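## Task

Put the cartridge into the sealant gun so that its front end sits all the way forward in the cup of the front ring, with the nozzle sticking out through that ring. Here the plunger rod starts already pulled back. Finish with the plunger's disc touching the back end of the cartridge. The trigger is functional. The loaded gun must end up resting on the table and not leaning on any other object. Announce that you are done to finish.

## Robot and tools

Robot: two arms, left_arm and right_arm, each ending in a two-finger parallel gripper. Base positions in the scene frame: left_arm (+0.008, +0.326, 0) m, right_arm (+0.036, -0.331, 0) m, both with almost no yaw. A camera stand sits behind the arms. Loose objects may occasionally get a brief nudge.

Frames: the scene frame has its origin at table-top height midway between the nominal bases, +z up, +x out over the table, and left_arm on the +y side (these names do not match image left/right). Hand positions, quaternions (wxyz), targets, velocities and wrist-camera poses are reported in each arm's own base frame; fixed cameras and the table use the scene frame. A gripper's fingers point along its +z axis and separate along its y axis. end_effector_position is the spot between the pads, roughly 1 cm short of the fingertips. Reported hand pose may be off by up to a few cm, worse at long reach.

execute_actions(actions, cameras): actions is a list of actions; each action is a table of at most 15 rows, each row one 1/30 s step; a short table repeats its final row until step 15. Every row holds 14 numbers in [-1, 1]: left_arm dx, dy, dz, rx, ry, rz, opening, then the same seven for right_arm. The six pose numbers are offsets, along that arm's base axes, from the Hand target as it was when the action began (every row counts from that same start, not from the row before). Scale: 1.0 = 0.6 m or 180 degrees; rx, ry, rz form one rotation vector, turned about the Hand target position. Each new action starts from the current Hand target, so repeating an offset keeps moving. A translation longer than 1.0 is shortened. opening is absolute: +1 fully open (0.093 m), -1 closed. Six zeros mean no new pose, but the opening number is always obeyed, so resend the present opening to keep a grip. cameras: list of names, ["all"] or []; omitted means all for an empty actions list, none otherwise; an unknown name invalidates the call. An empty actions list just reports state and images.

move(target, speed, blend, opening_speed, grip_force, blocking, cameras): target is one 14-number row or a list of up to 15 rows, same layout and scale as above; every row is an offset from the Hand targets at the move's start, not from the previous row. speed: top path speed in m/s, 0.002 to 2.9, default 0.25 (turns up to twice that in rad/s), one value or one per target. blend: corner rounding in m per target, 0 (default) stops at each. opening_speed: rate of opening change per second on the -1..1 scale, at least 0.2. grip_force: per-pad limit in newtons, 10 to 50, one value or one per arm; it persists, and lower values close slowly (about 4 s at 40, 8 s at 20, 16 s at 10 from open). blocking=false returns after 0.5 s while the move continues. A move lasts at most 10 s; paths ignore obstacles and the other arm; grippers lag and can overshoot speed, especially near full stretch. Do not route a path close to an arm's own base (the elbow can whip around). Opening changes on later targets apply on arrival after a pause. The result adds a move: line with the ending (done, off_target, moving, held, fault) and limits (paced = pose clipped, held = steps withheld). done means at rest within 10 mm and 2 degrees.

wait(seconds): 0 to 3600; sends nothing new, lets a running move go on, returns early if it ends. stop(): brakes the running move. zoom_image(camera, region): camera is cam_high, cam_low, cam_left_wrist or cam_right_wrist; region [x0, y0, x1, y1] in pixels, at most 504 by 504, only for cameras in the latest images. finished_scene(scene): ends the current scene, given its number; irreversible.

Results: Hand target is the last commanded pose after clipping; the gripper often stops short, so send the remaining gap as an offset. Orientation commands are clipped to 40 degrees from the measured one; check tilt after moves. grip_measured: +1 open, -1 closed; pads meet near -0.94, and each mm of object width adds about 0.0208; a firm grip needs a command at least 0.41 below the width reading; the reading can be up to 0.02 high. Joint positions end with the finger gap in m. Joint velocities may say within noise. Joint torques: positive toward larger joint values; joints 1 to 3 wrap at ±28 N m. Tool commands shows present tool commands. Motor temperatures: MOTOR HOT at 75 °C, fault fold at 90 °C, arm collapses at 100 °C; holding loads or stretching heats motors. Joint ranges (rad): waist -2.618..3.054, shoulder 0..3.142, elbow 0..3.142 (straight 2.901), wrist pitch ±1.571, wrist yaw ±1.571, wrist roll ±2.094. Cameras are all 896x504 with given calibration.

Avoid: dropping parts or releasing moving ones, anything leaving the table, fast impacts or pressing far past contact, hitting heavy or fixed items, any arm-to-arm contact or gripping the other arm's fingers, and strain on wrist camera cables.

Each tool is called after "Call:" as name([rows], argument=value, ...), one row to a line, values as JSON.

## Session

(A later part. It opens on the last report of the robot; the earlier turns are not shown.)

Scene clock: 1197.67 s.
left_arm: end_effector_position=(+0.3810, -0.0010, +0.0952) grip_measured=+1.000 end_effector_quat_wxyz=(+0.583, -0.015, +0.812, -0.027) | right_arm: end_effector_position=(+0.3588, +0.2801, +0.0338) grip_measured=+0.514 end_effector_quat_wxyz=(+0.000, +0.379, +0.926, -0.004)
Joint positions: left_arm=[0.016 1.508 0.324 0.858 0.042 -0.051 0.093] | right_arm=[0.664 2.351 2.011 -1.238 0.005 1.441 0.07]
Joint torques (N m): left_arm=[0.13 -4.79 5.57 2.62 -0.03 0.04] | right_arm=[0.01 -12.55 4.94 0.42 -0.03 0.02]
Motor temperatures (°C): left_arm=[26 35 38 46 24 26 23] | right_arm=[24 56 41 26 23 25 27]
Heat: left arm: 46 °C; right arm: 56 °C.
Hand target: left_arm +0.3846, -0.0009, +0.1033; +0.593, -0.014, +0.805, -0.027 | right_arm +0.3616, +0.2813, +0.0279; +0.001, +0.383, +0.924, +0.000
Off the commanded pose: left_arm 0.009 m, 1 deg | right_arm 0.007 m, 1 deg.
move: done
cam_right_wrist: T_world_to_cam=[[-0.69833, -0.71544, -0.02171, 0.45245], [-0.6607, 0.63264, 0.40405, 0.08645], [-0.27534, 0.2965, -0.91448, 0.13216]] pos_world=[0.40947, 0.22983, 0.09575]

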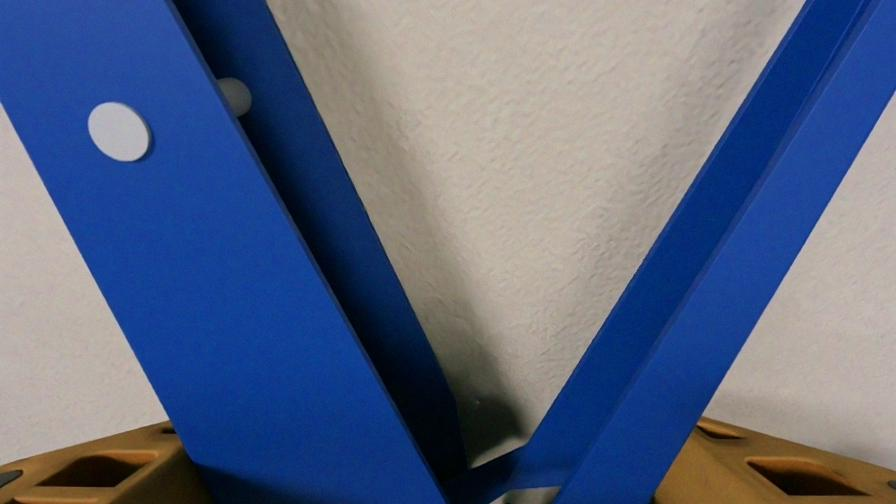

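Call:
move(target=[0,0,0,0,0,0,1, 0,0,0,0,0,0,0.0], opening_speed=0.3, cameras=["cam_right_wrist"])

Scene clock: 1202.63 s.
left_arm: end_effector_position=(+0.3810, -0.0010, +0.0952) grip_measured=+1.000 end_effector_quat_wxyz=(+0.583, -0.015, +0.812, -0.027) | right_arm: end_effector_position=(+0.3588, +0.2801, +0.0338) grip_measured=+0.498 end_effector_quat_wxyz=(+0.000, +0.379, +0.926, -0.004)
Joint positions: left_arm=[0.016 1.508 0.324 0.858 0.042 -0.051 0.093] | right_arm=[0.664 2.351 2.011 -1.238 0.005 1.441 0.069]
Joint torques (N m): left_arm=[0.14 -4.7 5.5 2.62 -0.03 0.04] | right_arm=[0.12 -12.38 4.94 0.42 -0.01 -0.02]
Motor temperatures (°C): left_arm=[26 35 38 46 24 26 23] | right_arm=[24 57 41 26 23 25 27]
Heat: left arm: 46 °C; right arm: 57 °C.
Hand target: left_arm +0.3846, -0.0009, +0.1033; +0.593, -0.014, +0.805, -0.027 | right_arm +0.3616, +0.2813, +0.0279; +0.000, +0.383, +0.924, +0.000
Off the commanded pose: left_arm 0.009 m, 1 deg | right_arm 0.007 m, 1 deg.
move: done
cam_right_wrist: T_world_to_cam=[[-0.69833, -0.71544, -0.02171, 0.45245], [-0.6607, 0.63264, 0.40405, 0.08645], [-0.27534, 0.2965, -0.91448, 0.13216]] pos_world=[0.40947, 0.22983, 0.09575]

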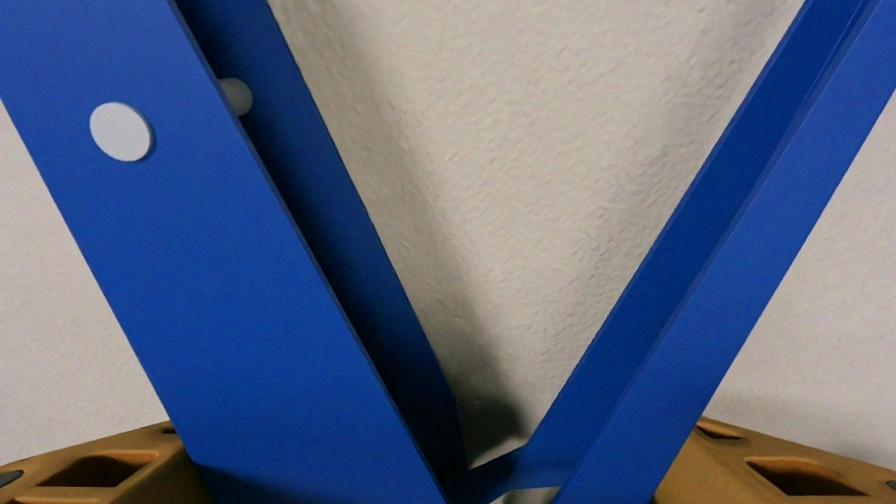

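Call:
move(target=[0,0,0,0,0,0,1, 0,0,0,0,0,0,1], opening_speed=0.6)

Call:
move([
  [0,0,0,0,0,0,1, -0.01,-0.01,0.2,0,0,0,1],
  [0,0,0,0,0,0,1, -0.30,-0.15,0.2,0,0,0.5,1],
  [0,0,0,0,0,0,1, -0.32,-0.175,0.15,0,0,0.5,1],
], speed=0.18, blend=[0.03,0.02,0], cameras=["cam_right_wrist"])

Scene clock: 1233.23 s.
left_arm: end_effector_position=(+0.3810, -0.0010, +0.0952) grip_measured=+1.000 end_effector_quat_wxyz=(+0.583, -0.015, +0.812, -0.027) | right_arm: end_effector_position=(+0.3579, +0.2814, +0.0338) grip_measured=+1.000 end_effector_quat_wxyz=(-0.004, +0.379, +0.925, -0.001)
Joint positions: left_arm=[0.016 1.508 0.324 0.858 0.042 -0.051 0.093] | right_arm=[0.664 2.351 2.011 -1.237 -0.005 1.442 0.093]
Joint torques (N m): left_arm=[0.1 -4.66 5.6 2.63 -0.05 0.06] | right_arm=[0.18 -12.46 4.97 0.42 0.08 -0.02]
Motor temperatures (°C): left_arm=[26 35 38 46 24 26 23] | right_arm=[24 62 39 26 23 25 28]
Heat: left arm: 46 °C; right arm: 62 °C.
Hand target: left_arm +0.3846, -0.0009, +0.1033; +0.593, -0.014, +0.805, -0.027 | right_arm +0.3616, +0.2813, +0.0279; +0.000, +0.383, +0.924, +0.000
Off the commanded pose: left_arm 0.009 m, 1 deg | right_arm 0.007 m, 1 deg.
move: done

Scene clock: 1239.37 s.
left_arm: end_effector_position=(+0.3810, -0.0010, +0.0952) grip_measured=+1.000 end_effector_quat_wxyz=(+0.583, -0.015, +0.812, -0.027) | right_arm: end_effector_position=(+0.1677, +0.1751, +0.1143) grip_measured=+1.000 end_effector_quat_wxyz=(-0.017, -0.376, +0.927, -0.005)
Joint positions: left_arm=[0.016 1.508 0.324 0.858 0.042 -0.051 0.093] | right_arm=[0.803 1.494 1.173 -1.286 -0.005 0.033 0.093]
Joint torques (N m): left_arm=[0.18 -4.72 5.55 2.63 -0.07 0.06] | right_arm=[0.47 -8.13 4.67 0.39 0.03 -0.17]
Motor temperatures (°C): left_arm=[26 35 38 46 24 26 23] | right_arm=[24 64 39 26 23 25 28]
Heat: left arm: 46 °C; right arm: 64 °C.
Hand target: left_arm +0.3846, -0.0009, +0.1033; +0.593, -0.014, +0.805, -0.027 | right_arm +0.1695, +0.1763, +0.1179; +0.000, -0.382, +0.924, +0.000
Off the commanded pose: left_arm 0.009 m, 1 deg | right_arm 0.004 m, 2 deg.
move: done; blend cut to 0.0178 m at target 2
cam_right_wrist: T_world_to_cam=[[0.69744, -0.71591, -0.03227, 0.01285], [-0.6334, -0.63687, 0.43955, 0.20765], [-0.33523, -0.28612, -0.89764, 0.29436]] pos_world=[0.22124, 0.22566, 0.17337]

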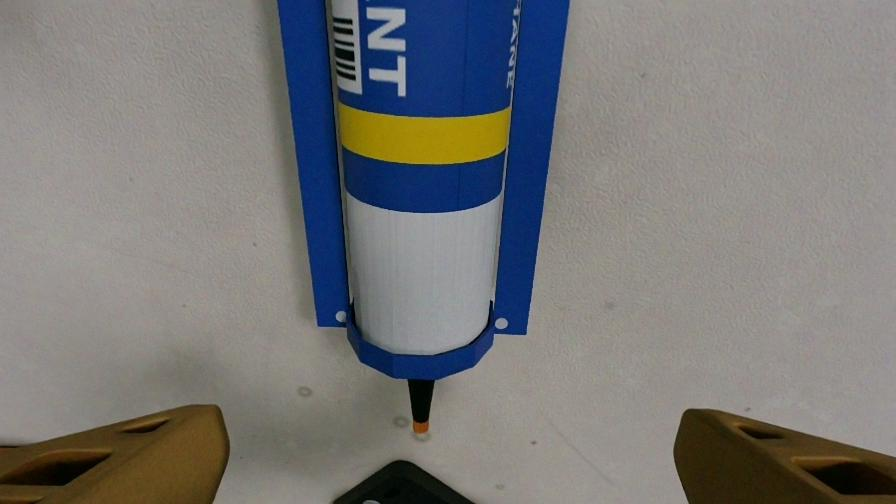

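Call:
zoom_image(camera="cam_right_wrist", region=[320, 270, 520, 440])

Scaled by 2.520 from the camera's image (finer frame: 1280x720).

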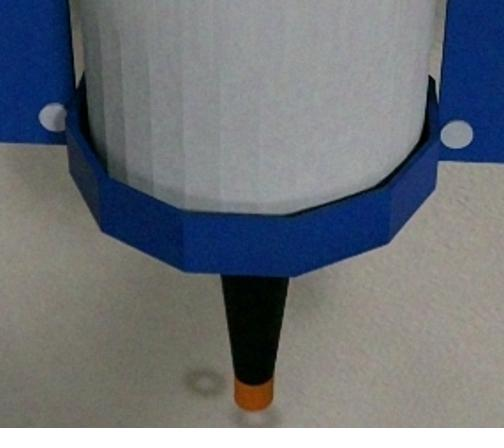

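Call:
move([
  [0,0,0,0,0,0,1, 0.0375,0.0678,-0.03,0,0,0,0.5],
  [0,0,0,0,0,0,1, 0.0375,0.0678,-0.1232,0,0,0,0.5],
], speed=0.12)

Call:
move(target=[0,0,0,0,0,0,1, 0,0,0,0,0,0,-0.35], opening_speed=0.5, cameras=["cam_right_wrist"])

Scene clock: 1351.13 s.
left_arm: end_effector_position=(+0.3810, -0.0010, +0.0952) grip_measured=+1.000 end_effector_quat_wxyz=(+0.583, -0.015, +0.812, -0.027) | right_arm: end_effector_position=(+0.1912, +0.2146, +0.0486) grip_measured=+0.502 end_effector_quat_wxyz=(-0.002, -0.384, +0.923, +0.002)
Joint positions: left_arm=[0.016 1.508 0.324 0.858 0.042 -0.051 0.093] | right_arm=[0.84 1.686 1.103 -0.99 -0.005 0.052 0.069]
Joint torques (N m): left_arm=[0.16 -4.77 5.44 2.61 -0.04 0.06] | right_arm=[1.07 -6.27 4.81 0.47 0.05 0.05]
Motor temperatures (°C): left_arm=[26 35 38 46 24 26 23] | right_arm=[24 50 36 26 23 25 27]
Heat: left arm: 46 °C; right arm: 50 °C.
Hand target: left_arm +0.3846, -0.0009, +0.1033; +0.593, -0.014, +0.805, -0.027 | right_arm +0.1921, +0.2171, +0.0440; +0.001, -0.382, +0.924, +0.000
Off the commanded pose: left_arm 0.009 m, 1 deg | right_arm 0.005 m, 0 deg.
move: done

Scene clock: 1353.67 s.
left_arm: end_effector_position=(+0.3810, -0.0010, +0.0952) grip_measured=+1.000 end_effector_quat_wxyz=(+0.583, -0.015, +0.812, -0.027) | right_arm: end_effector_position=(+0.1915, +0.2147, +0.0486) grip_measured=-0.269 end_effector_quat_wxyz=(-0.001, -0.384, +0.923, +0.002)
Joint positions: left_arm=[0.016 1.508 0.324 0.858 0.042 -0.051 0.093] | right_arm=[0.84 1.686 1.103 -0.989 -0.005 0.052 0.032]
Joint torques (N m): left_arm=[0.16 -4.68 5.5 2.62 -0.03 0.06] | right_arm=[0.96 -6.42 4.77 0.48 0.05 0.05]
Heat: left arm: 46 °C; right arm: 50 °C.
Hand target: left_arm +0.3846, -0.0009, +0.1033; +0.593, -0.014, +0.805, -0.027 | right_arm +0.1921, +0.2171, +0.0440; +0.001, -0.382, +0.924, +0.000
Off the commanded pose: left_arm 0.009 m, 1 deg | right_arm 0.005 m, 0 deg.
move: done
cam_right_wrist: T_world_to_cam=[[0.7104, -0.70303, -0.03296, 0.01739], [-0.63251, -0.65828, 0.40817, 0.28278], [-0.30865, -0.26912, -0.91231, 0.24674]] pos_world=[0.24266, 0.26477, 0.11026]

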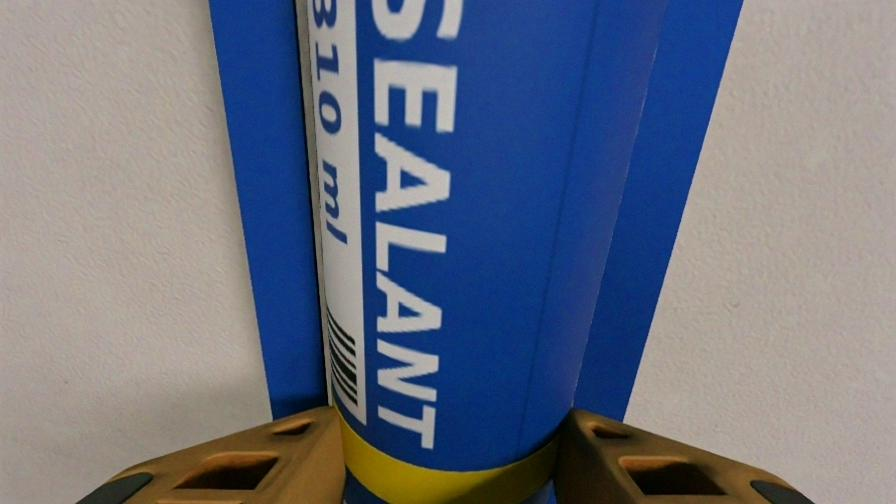

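Call:
move([
  [0,0,0,0,0,0,1, 0,0,0.015,0,0,0.012,-0.35],
  [0,0,0,0,0,0,1, -0.01,-0.01,0.015,0,0,-0.012,-0.35],
  [0,0,0,0,0,0,1, -0.025,-0.024,0.01,0,0,0.01,-0.35],
  [0,0,0,0,0,0,1, -0.035,-0.034,0.005,0,0,-0.004,-0.35],
], speed=0.06)

Call:
move(target=[0,0,0,0,0,0,1, 0.01,0.01,0,0,0,0,0.5], opening_speed=0.4)

Call:
move(target=[0,0,0,0,0,0,1, -0.03,-0.05,0.12,0,0,0,1], speed=0.15, cameras=["cam_right_wrist"])

Scene clock: 1365.30 s.
left_arm: end_effector_position=(+0.3810, -0.0010, +0.0952) grip_measured=+1.000 end_effector_quat_wxyz=(+0.583, -0.015, +0.812, -0.027) | right_arm: end_effector_position=(+0.1805, +0.2045, +0.0474) grip_measured=-0.298 end_effector_quat_wxyz=(+0.013, -0.381, +0.924, +0.008)
Joint positions: left_arm=[0.016 1.508 0.324 0.858 0.042 -0.051 0.093] | right_arm=[0.845 1.605 1.01 -0.946 -0.004 0.063 0.031]
Joint torques (N m): left_arm=[0.1 -4.72 5.5 2.61 -0.04 0.03] | right_arm=[1.18 -8.24 3.3 0.08 0.03 0.13]
Heat: left arm: 46 °C; right arm: 48 °C.
Hand target: left_arm +0.3846, -0.0009, +0.1033; +0.593, -0.014, +0.805, -0.027 | right_arm +0.1711, +0.1966, +0.0470; +0.001, -0.376, +0.927, +0.000
Off the commanded pose: left_arm 0.009 m, 1 deg | right_arm 0.012 m, 2 deg.
move: off_target (right_arm)

Scene clock: 1367.70 s.
left_arm: end_effector_position=(+0.3810, -0.0010, +0.0952) grip_measured=+1.000 end_effector_quat_wxyz=(+0.583, -0.015, +0.812, -0.027) | right_arm: end_effector_position=(+0.1765, +0.1999, +0.0473) grip_measured=+0.498 end_effector_quat_wxyz=(+0.001, -0.378, +0.926, +0.003)
Joint positions: left_arm=[0.016 1.508 0.324 0.858 0.042 -0.051 0.093] | right_arm=[0.845 1.605 1.01 -0.971 -0.004 0.071 0.069]
Joint torques (N m): left_arm=[0.21 -4.66 5.52 2.62 -0.05 0.03] | right_arm=[0.99 -5.64 6.32 0.23 0.01 0.07]
Heat: left arm: 46 °C; right arm: 48 °C.
Hand target: left_arm +0.3846, -0.0009, +0.1033; +0.593, -0.014, +0.805, -0.027 | right_arm +0.1771, +0.2026, +0.0470; +0.001, -0.376, +0.927, +0.000
Off the commanded pose: left_arm 0.009 m, 1 deg | right_arm 0.003 m, 0 deg.
move: done

Scene clock: 1369.10 s.
left_arm: end_effector_position=(+0.3810, -0.0010, +0.0952) grip_measured=+1.000 end_effector_quat_wxyz=(+0.583, -0.015, +0.812, -0.027) | right_arm: end_effector_position=(+0.1531, +0.1697, +0.1081) grip_measured=+1.000 end_effector_quat_wxyz=(-0.019, -0.374, +0.927, -0.007)
Joint positions: left_arm=[0.016 1.508 0.324 0.858 0.042 -0.051 0.093] | right_arm=[0.834 1.446 1.106 -1.27 -0.004 0.066 0.093]
Joint torques (N m): left_arm=[0.17 -4.63 5.46 2.63 -0.04 0.04] | right_arm=[-0.31 -7.02 8.16 0.11 0.02 -0.18]
Heat: left arm: 46 °C; right arm: 48 °C.
Hand target: left_arm +0.3846, -0.0009, +0.1033; +0.593, -0.014, +0.805, -0.027 | right_arm +0.1591, +0.1727, +0.1190; +0.001, -0.376, +0.927, +0.000
Off the commanded pose: left_arm 0.009 m, 1 deg | right_arm 0.013 m, 2 deg.
move: off_target (right_arm)
cam_right_wrist: T_world_to_cam=[[0.69554, -0.71788, -0.0297, 0.01936], [-0.63461, -0.6332, 0.44309, 0.19687], [-0.33689, -0.28934, -0.89598, 0.28308]] pos_world=[0.20684, 0.22046, 0.16697]

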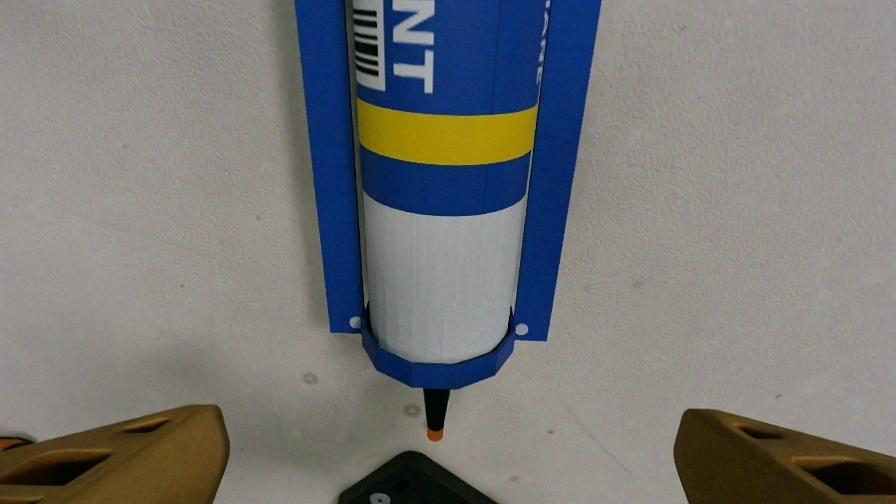

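Call:
move([
  [0,0,0,0,0,0,1, 0.05,0.05,0.08,0,0,-0.1,1],
  [0,0,0,0,0,0,1, 0.3282,0.1588,0.05,0,0,-0.4956,1],
  [0,0,0,0,0,0,1, 0.3282,0.1588,-0.085,0,0,-0.4956,1],
], speed=0.18, blend=[0.03,0.02,0], cameras=["cam_right_wrist"])

Scene clock: 1390.07 s.
left_arm: end_effector_position=(+0.3810, -0.0010, +0.0952) grip_measured=+1.000 end_effector_quat_wxyz=(+0.583, -0.015, +0.812, -0.027) | right_arm: end_effector_position=(+0.3525, +0.2700, +0.0732) grip_measured=+1.000 end_effector_quat_wxyz=(-0.002, +0.374, +0.928, +0.001)
Joint positions: left_arm=[0.016 1.508 0.324 0.858 0.042 -0.051 0.093] | right_arm=[0.652 2.279 2.046 -1.337 -0.004 1.418 0.093]
Joint torques (N m): left_arm=[0.03 -4.64 5.63 2.63 -0.06 0.05] | right_arm=[-0.13 -12.21 4.7 0.32 0.1 0.05]
Heat: left arm: 46 °C; right arm: 47 °C.
Hand target: left_arm +0.3846, -0.0009, +0.1033; +0.593, -0.014, +0.805, -0.027 | right_arm +0.3560, +0.2679, +0.0679; +0.000, +0.383, +0.924, +0.000
Off the commanded pose: left_arm 0.009 m, 1 deg | right_arm 0.007 m, 1 deg.
move: done
cam_right_wrist: T_world_to_cam=[[-0.69068, -0.72258, -0.02898, 0.44148], [-0.66724, 0.62131, 0.41081, 0.0775], [-0.27884, 0.30308, -0.91126, 0.16867]] pos_world=[0.40366, 0.21973, 0.13466]

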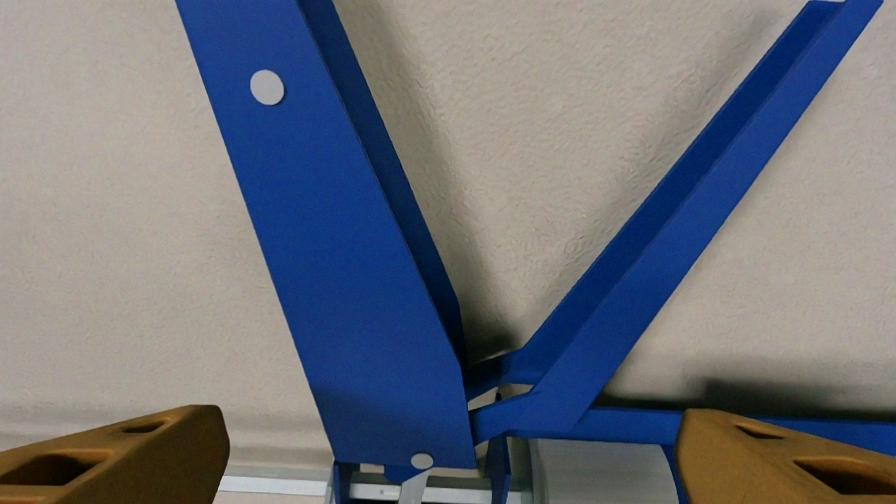

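Call:
move(target=[0,0,0,0,0,0,1, -0.0023,-0.0023,-0.064,0,0,0,1], speed=0.1)

Call:
move(target=[0,0,0,0,0,0,1, 0,0,0,0,0,0,0.1], opening_speed=0.35, cameras=["cam_right_wrist"])

Scene clock: 1399.53 s.
left_arm: end_effector_position=(+0.3810, -0.0010, +0.0952) grip_measured=+1.000 end_effector_quat_wxyz=(+0.583, -0.015, +0.812, -0.027) | right_arm: end_effector_position=(+0.3486, +0.2670, +0.0369) grip_measured=+1.000 end_effector_quat_wxyz=(-0.004, +0.374, +0.928, -0.004)
Joint positions: left_arm=[0.016 1.508 0.324 0.858 0.042 -0.051 0.093] | right_arm=[0.652 2.279 1.901 -1.204 -0.004 1.418 0.093]
Joint torques (N m): left_arm=[0.16 -4.71 5.56 2.62 -0.02 0.02] | right_arm=[-0.34 -11.63 4.64 0.51 0.09 0.05]
Heat: left arm: 46 °C; right arm: 54 °C.
Hand target: left_arm +0.3846, -0.0009, +0.1033; +0.593, -0.014, +0.805, -0.027 | right_arm +0.3546, +0.2665, +0.0295; +0.000, +0.383, +0.924, +0.000
Off the commanded pose: left_arm 0.009 m, 1 deg | right_arm 0.010 m, 1 deg.
move: done

Scene clock: 1402.33 s.
left_arm: end_effector_position=(+0.3810, -0.0010, +0.0952) grip_measured=+1.000 end_effector_quat_wxyz=(+0.583, -0.015, +0.812, -0.027) | right_arm: end_effector_position=(+0.3510, +0.2672, +0.0366) grip_measured=+0.532 end_effector_quat_wxyz=(+0.000, +0.374, +0.927, -0.001)
Joint positions: left_arm=[0.016 1.508 0.324 0.858 0.042 -0.051 0.093] | right_arm=[0.651 2.279 1.9 -1.194 0 1.418 0.071]
Joint torques (N m): left_arm=[0.2 -4.62 5.56 2.62 -0.04 0.02] | right_arm=[-0.02 -11.86 4.9 0.43 0.05 0.05]
Motor temperatures (°C): left_arm=[26 35 38 46 24 26 23] | right_arm=[24 55 38 26 23 25 27]
Heat: left arm: 46 °C; right arm: 55 °C.
Hand target: left_arm +0.3846, -0.0009, +0.1033; +0.593, -0.014, +0.805, -0.027 | right_arm +0.3547, +0.2665, +0.0295; +0.000, +0.383, +0.924, +0.000
Off the commanded pose: left_arm 0.009 m, 1 deg | right_arm 0.008 m, 1 deg.
move: done
cam_right_wrist: T_world_to_cam=[[-0.692, -0.72142, -0.02649, 0.43747], [-0.66642, 0.62427, 0.40764, 0.0923], [-0.27754, 0.29974, -0.91276, 0.13628]] pos_world=[0.40207, 0.21713, 0.09835]

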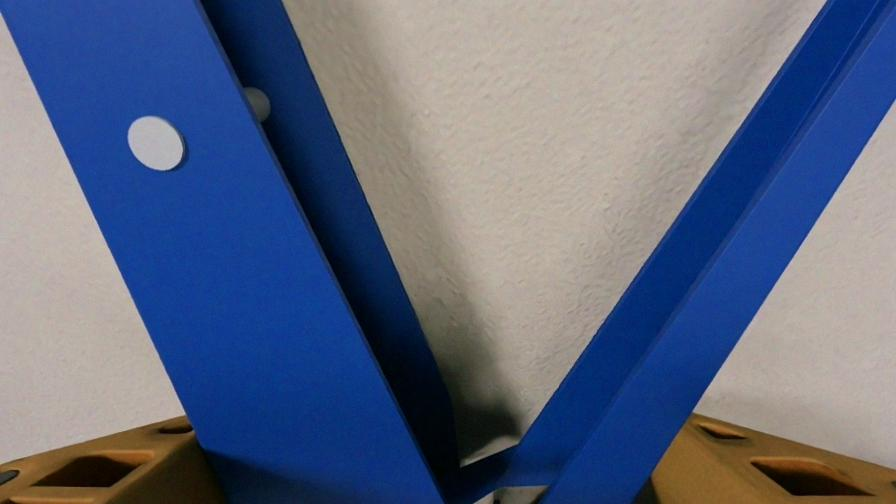

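Call:
move(target=[0,0,0,0,0,0,1, 0,0,0,0,0,0,1], opening_speed=0.6)

Call:
move([
  [0,0,0,0,0,0,1, 0,0,0.14,0,0,0,1],
  [0,0,0,0,0,0,1, -0.06,0.09,0.21,0,0,0,1],
], speed=0.15, blend=[0.02,0], cameras=["cam_right_wrist"])

Call:
zoom_image(camera="cam_right_wrist", region=[330, 160, 570, 340])

Scene clock: 1435.50 s.
left_arm: end_effector_position=(+0.3810, -0.0010, +0.0952) grip_measured=+1.000 end_effector_quat_wxyz=(+0.583, -0.015, +0.812, -0.027) | right_arm: end_effector_position=(+0.3505, +0.2680, +0.0366) grip_measured=+1.000 end_effector_quat_wxyz=(-0.003, +0.376, +0.927, +0.001)
Joint positions: left_arm=[0.016 1.508 0.324 0.858 0.042 -0.051 0.093] | right_arm=[0.651 2.279 1.9 -1.193 -0.006 1.422 0.093]
Joint torques (N m): left_arm=[0.02 -4.67 5.5 2.62 -0.07 0.06] | right_arm=[-0.25 -11.66 4.93 0.42 0.11 0.01]
Motor temperatures (°C): left_arm=[26 35 38 46 24 26 23] | right_arm=[24 64 37 26 23 25 29]
Heat: left arm: 46 °C; right arm: 64 °C.
Hand target: left_arm +0.3846, -0.0009, +0.1033; +0.593, -0.014, +0.805, -0.027 | right_arm +0.3547, +0.2665, +0.0295; +0.000, +0.383, +0.924, +0.000
Off the commanded pose: left_arm 0.009 m, 1 deg | right_arm 0.008 m, 1 deg.
move: done

Scene clock: 1437.33 s.
left_arm: end_effector_position=(+0.3810, -0.0010, +0.0952) grip_measured=+1.000 end_effector_quat_wxyz=(+0.583, -0.015, +0.812, -0.027) | right_arm: end_effector_position=(+0.3158, +0.3200, +0.1418) grip_measured=+1.000 end_effector_quat_wxyz=(+0.010, +0.375, +0.926, +0.030)
Joint positions: left_arm=[0.016 1.508 0.324 0.858 0.042 -0.051 0.093] | right_arm=[0.79 2.279 2.32 -1.547 -0.006 1.56 0.093]
Joint torques (N m): left_arm=[0.03 -4.7 5.46 2.62 -0.05 0.02] | right_arm=[0.23 -13.96 7.87 0.22 0.14 0.06]
Motor temperatures (°C): left_arm=[26 35 38 46 24 26 23] | right_arm=[24 65 37 26 23 25 29]
Heat: left arm: 46 °C; right arm: 65 °C.
Hand target: left_arm +0.3846, -0.0009, +0.1033; +0.593, -0.014, +0.805, -0.027 | right_arm +0.3187, +0.3204, +0.1556; +0.000, +0.383, +0.924, +0.000
Off the commanded pose: left_arm 0.009 m, 1 deg | right_arm 0.014 m, 4 deg.
joint sent to its limit (right arm) — joint 4 (wrist pitch), lower limit. The joint targets are off in orientation, not in position.
move: off_target (right_arm)
cam_right_wrist: T_world_to_cam=[[-0.69109, -0.71689, -0.09205, 0.46161], [-0.68233, 0.6051, 0.41023, 0.00382], [-0.23839, 0.34631, -0.90732, 0.1786]] pos_world=[0.3642, 0.26677, 0.20297]

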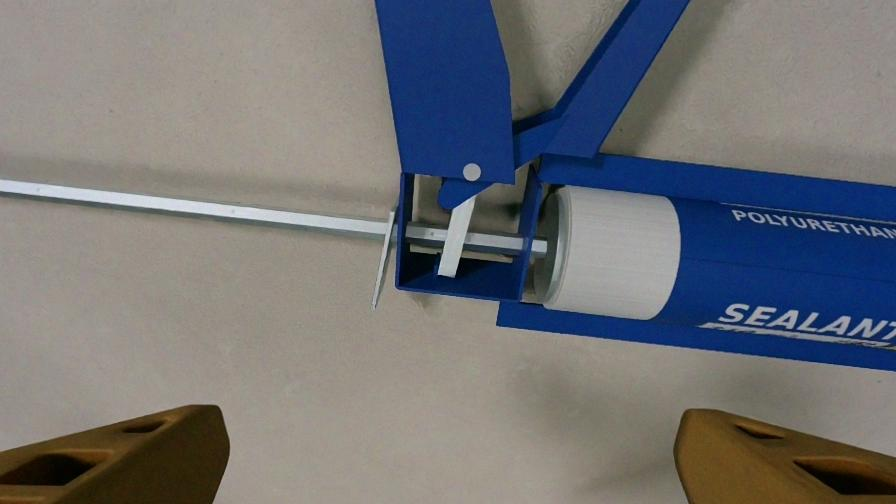

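Scaled by 2.100 from the camera's image (finer frame: 1280x720).

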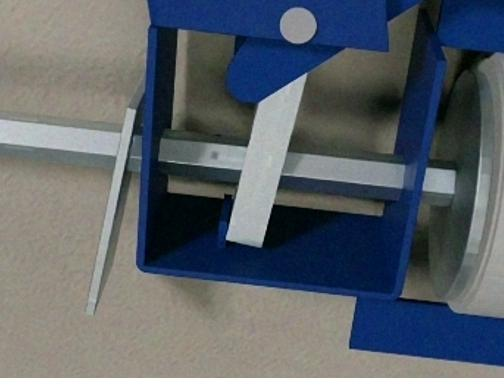

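Call:
move([
  [0,0,0,0,0,0,1, -0.03,-0.25,0.03,0,0,0.06,1],
  [0,0,0,0,0,0,1, -0.11,-0.735,-0.05,0,0,0.126,1],
], speed=0.2, blend=[0.03,0], cameras=["cam_high"])

Call:
zoom_image(camera="cam_high", region=[250, 230, 330, 310])

Scene clock: 1474.43 s.
left_arm: end_effector_position=(+0.3810, -0.0010, +0.0952) grip_measured=+1.000 end_effector_quat_wxyz=(+0.583, -0.015, +0.812, -0.027) | right_arm: end_effector_position=(+0.2482, -0.1181, +0.1278) grip_measured=+1.000 end_effector_quat_wxyz=(-0.005, +0.196, +0.981, -0.004)
Joint positions: left_arm=[0.016 1.508 0.324 0.858 0.042 -0.051 0.093] | right_arm=[-0.437 1.589 1.32 -1.31 0.011 -0.044 0.093]
Joint torques (N m): left_arm=[0.12 -4.82 5.55 2.63 -0.04 0.06] | right_arm=[-0.32 -5.85 5.75 0.44 -0.14 -0.16]
Motor temperatures (°C): left_arm=[26 34 38 46 24 26 23] | right_arm=[24 75 41 26 23 25 27]
Heat: left arm: 46 °C; right arm: 75 °C. Fold the right arm in close to its base, or ease its load, before you think long.
Hand target: left_arm +0.3846, -0.0009, +0.1033; +0.593, -0.014, +0.805, -0.027 | right_arm +0.2526, -0.1204, +0.1255; +0.000, +0.194, +0.981, +0.000
Off the commanded pose: left_arm 0.009 m, 1 deg | right_arm 0.006 m, 1 deg.
MOTOR HOT: joint 2 (shoulder) of the right arm reports 75 °C; the controller's stop level is 90 °C. To cool a motor, set the load down, stop pushing, or move to a pose that needs little force.
move: done

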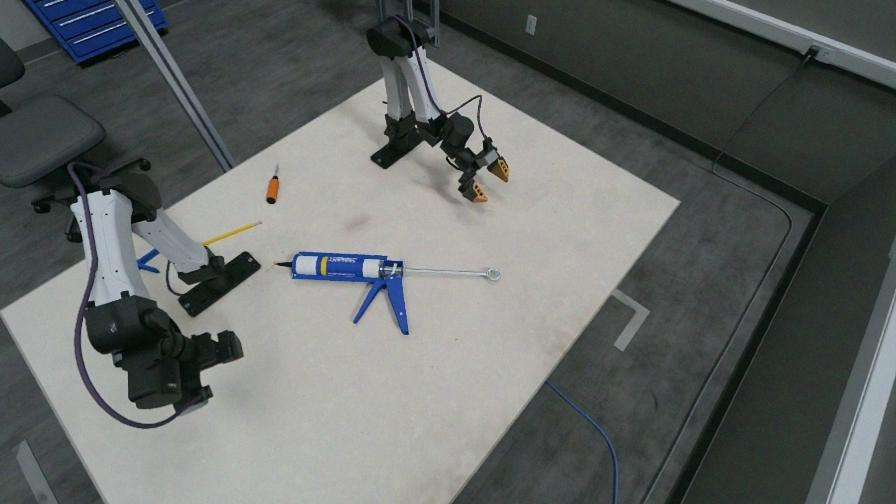

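Scaled by 6.300 from the camera's image (finer frame: 1280x720).

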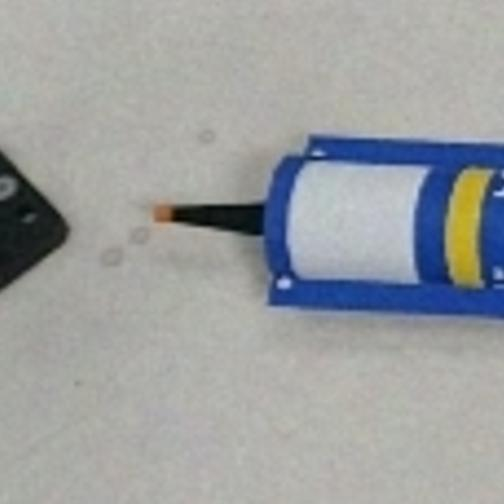

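Call:
finished_scene(scene=2)

The scene is finished: the task was done.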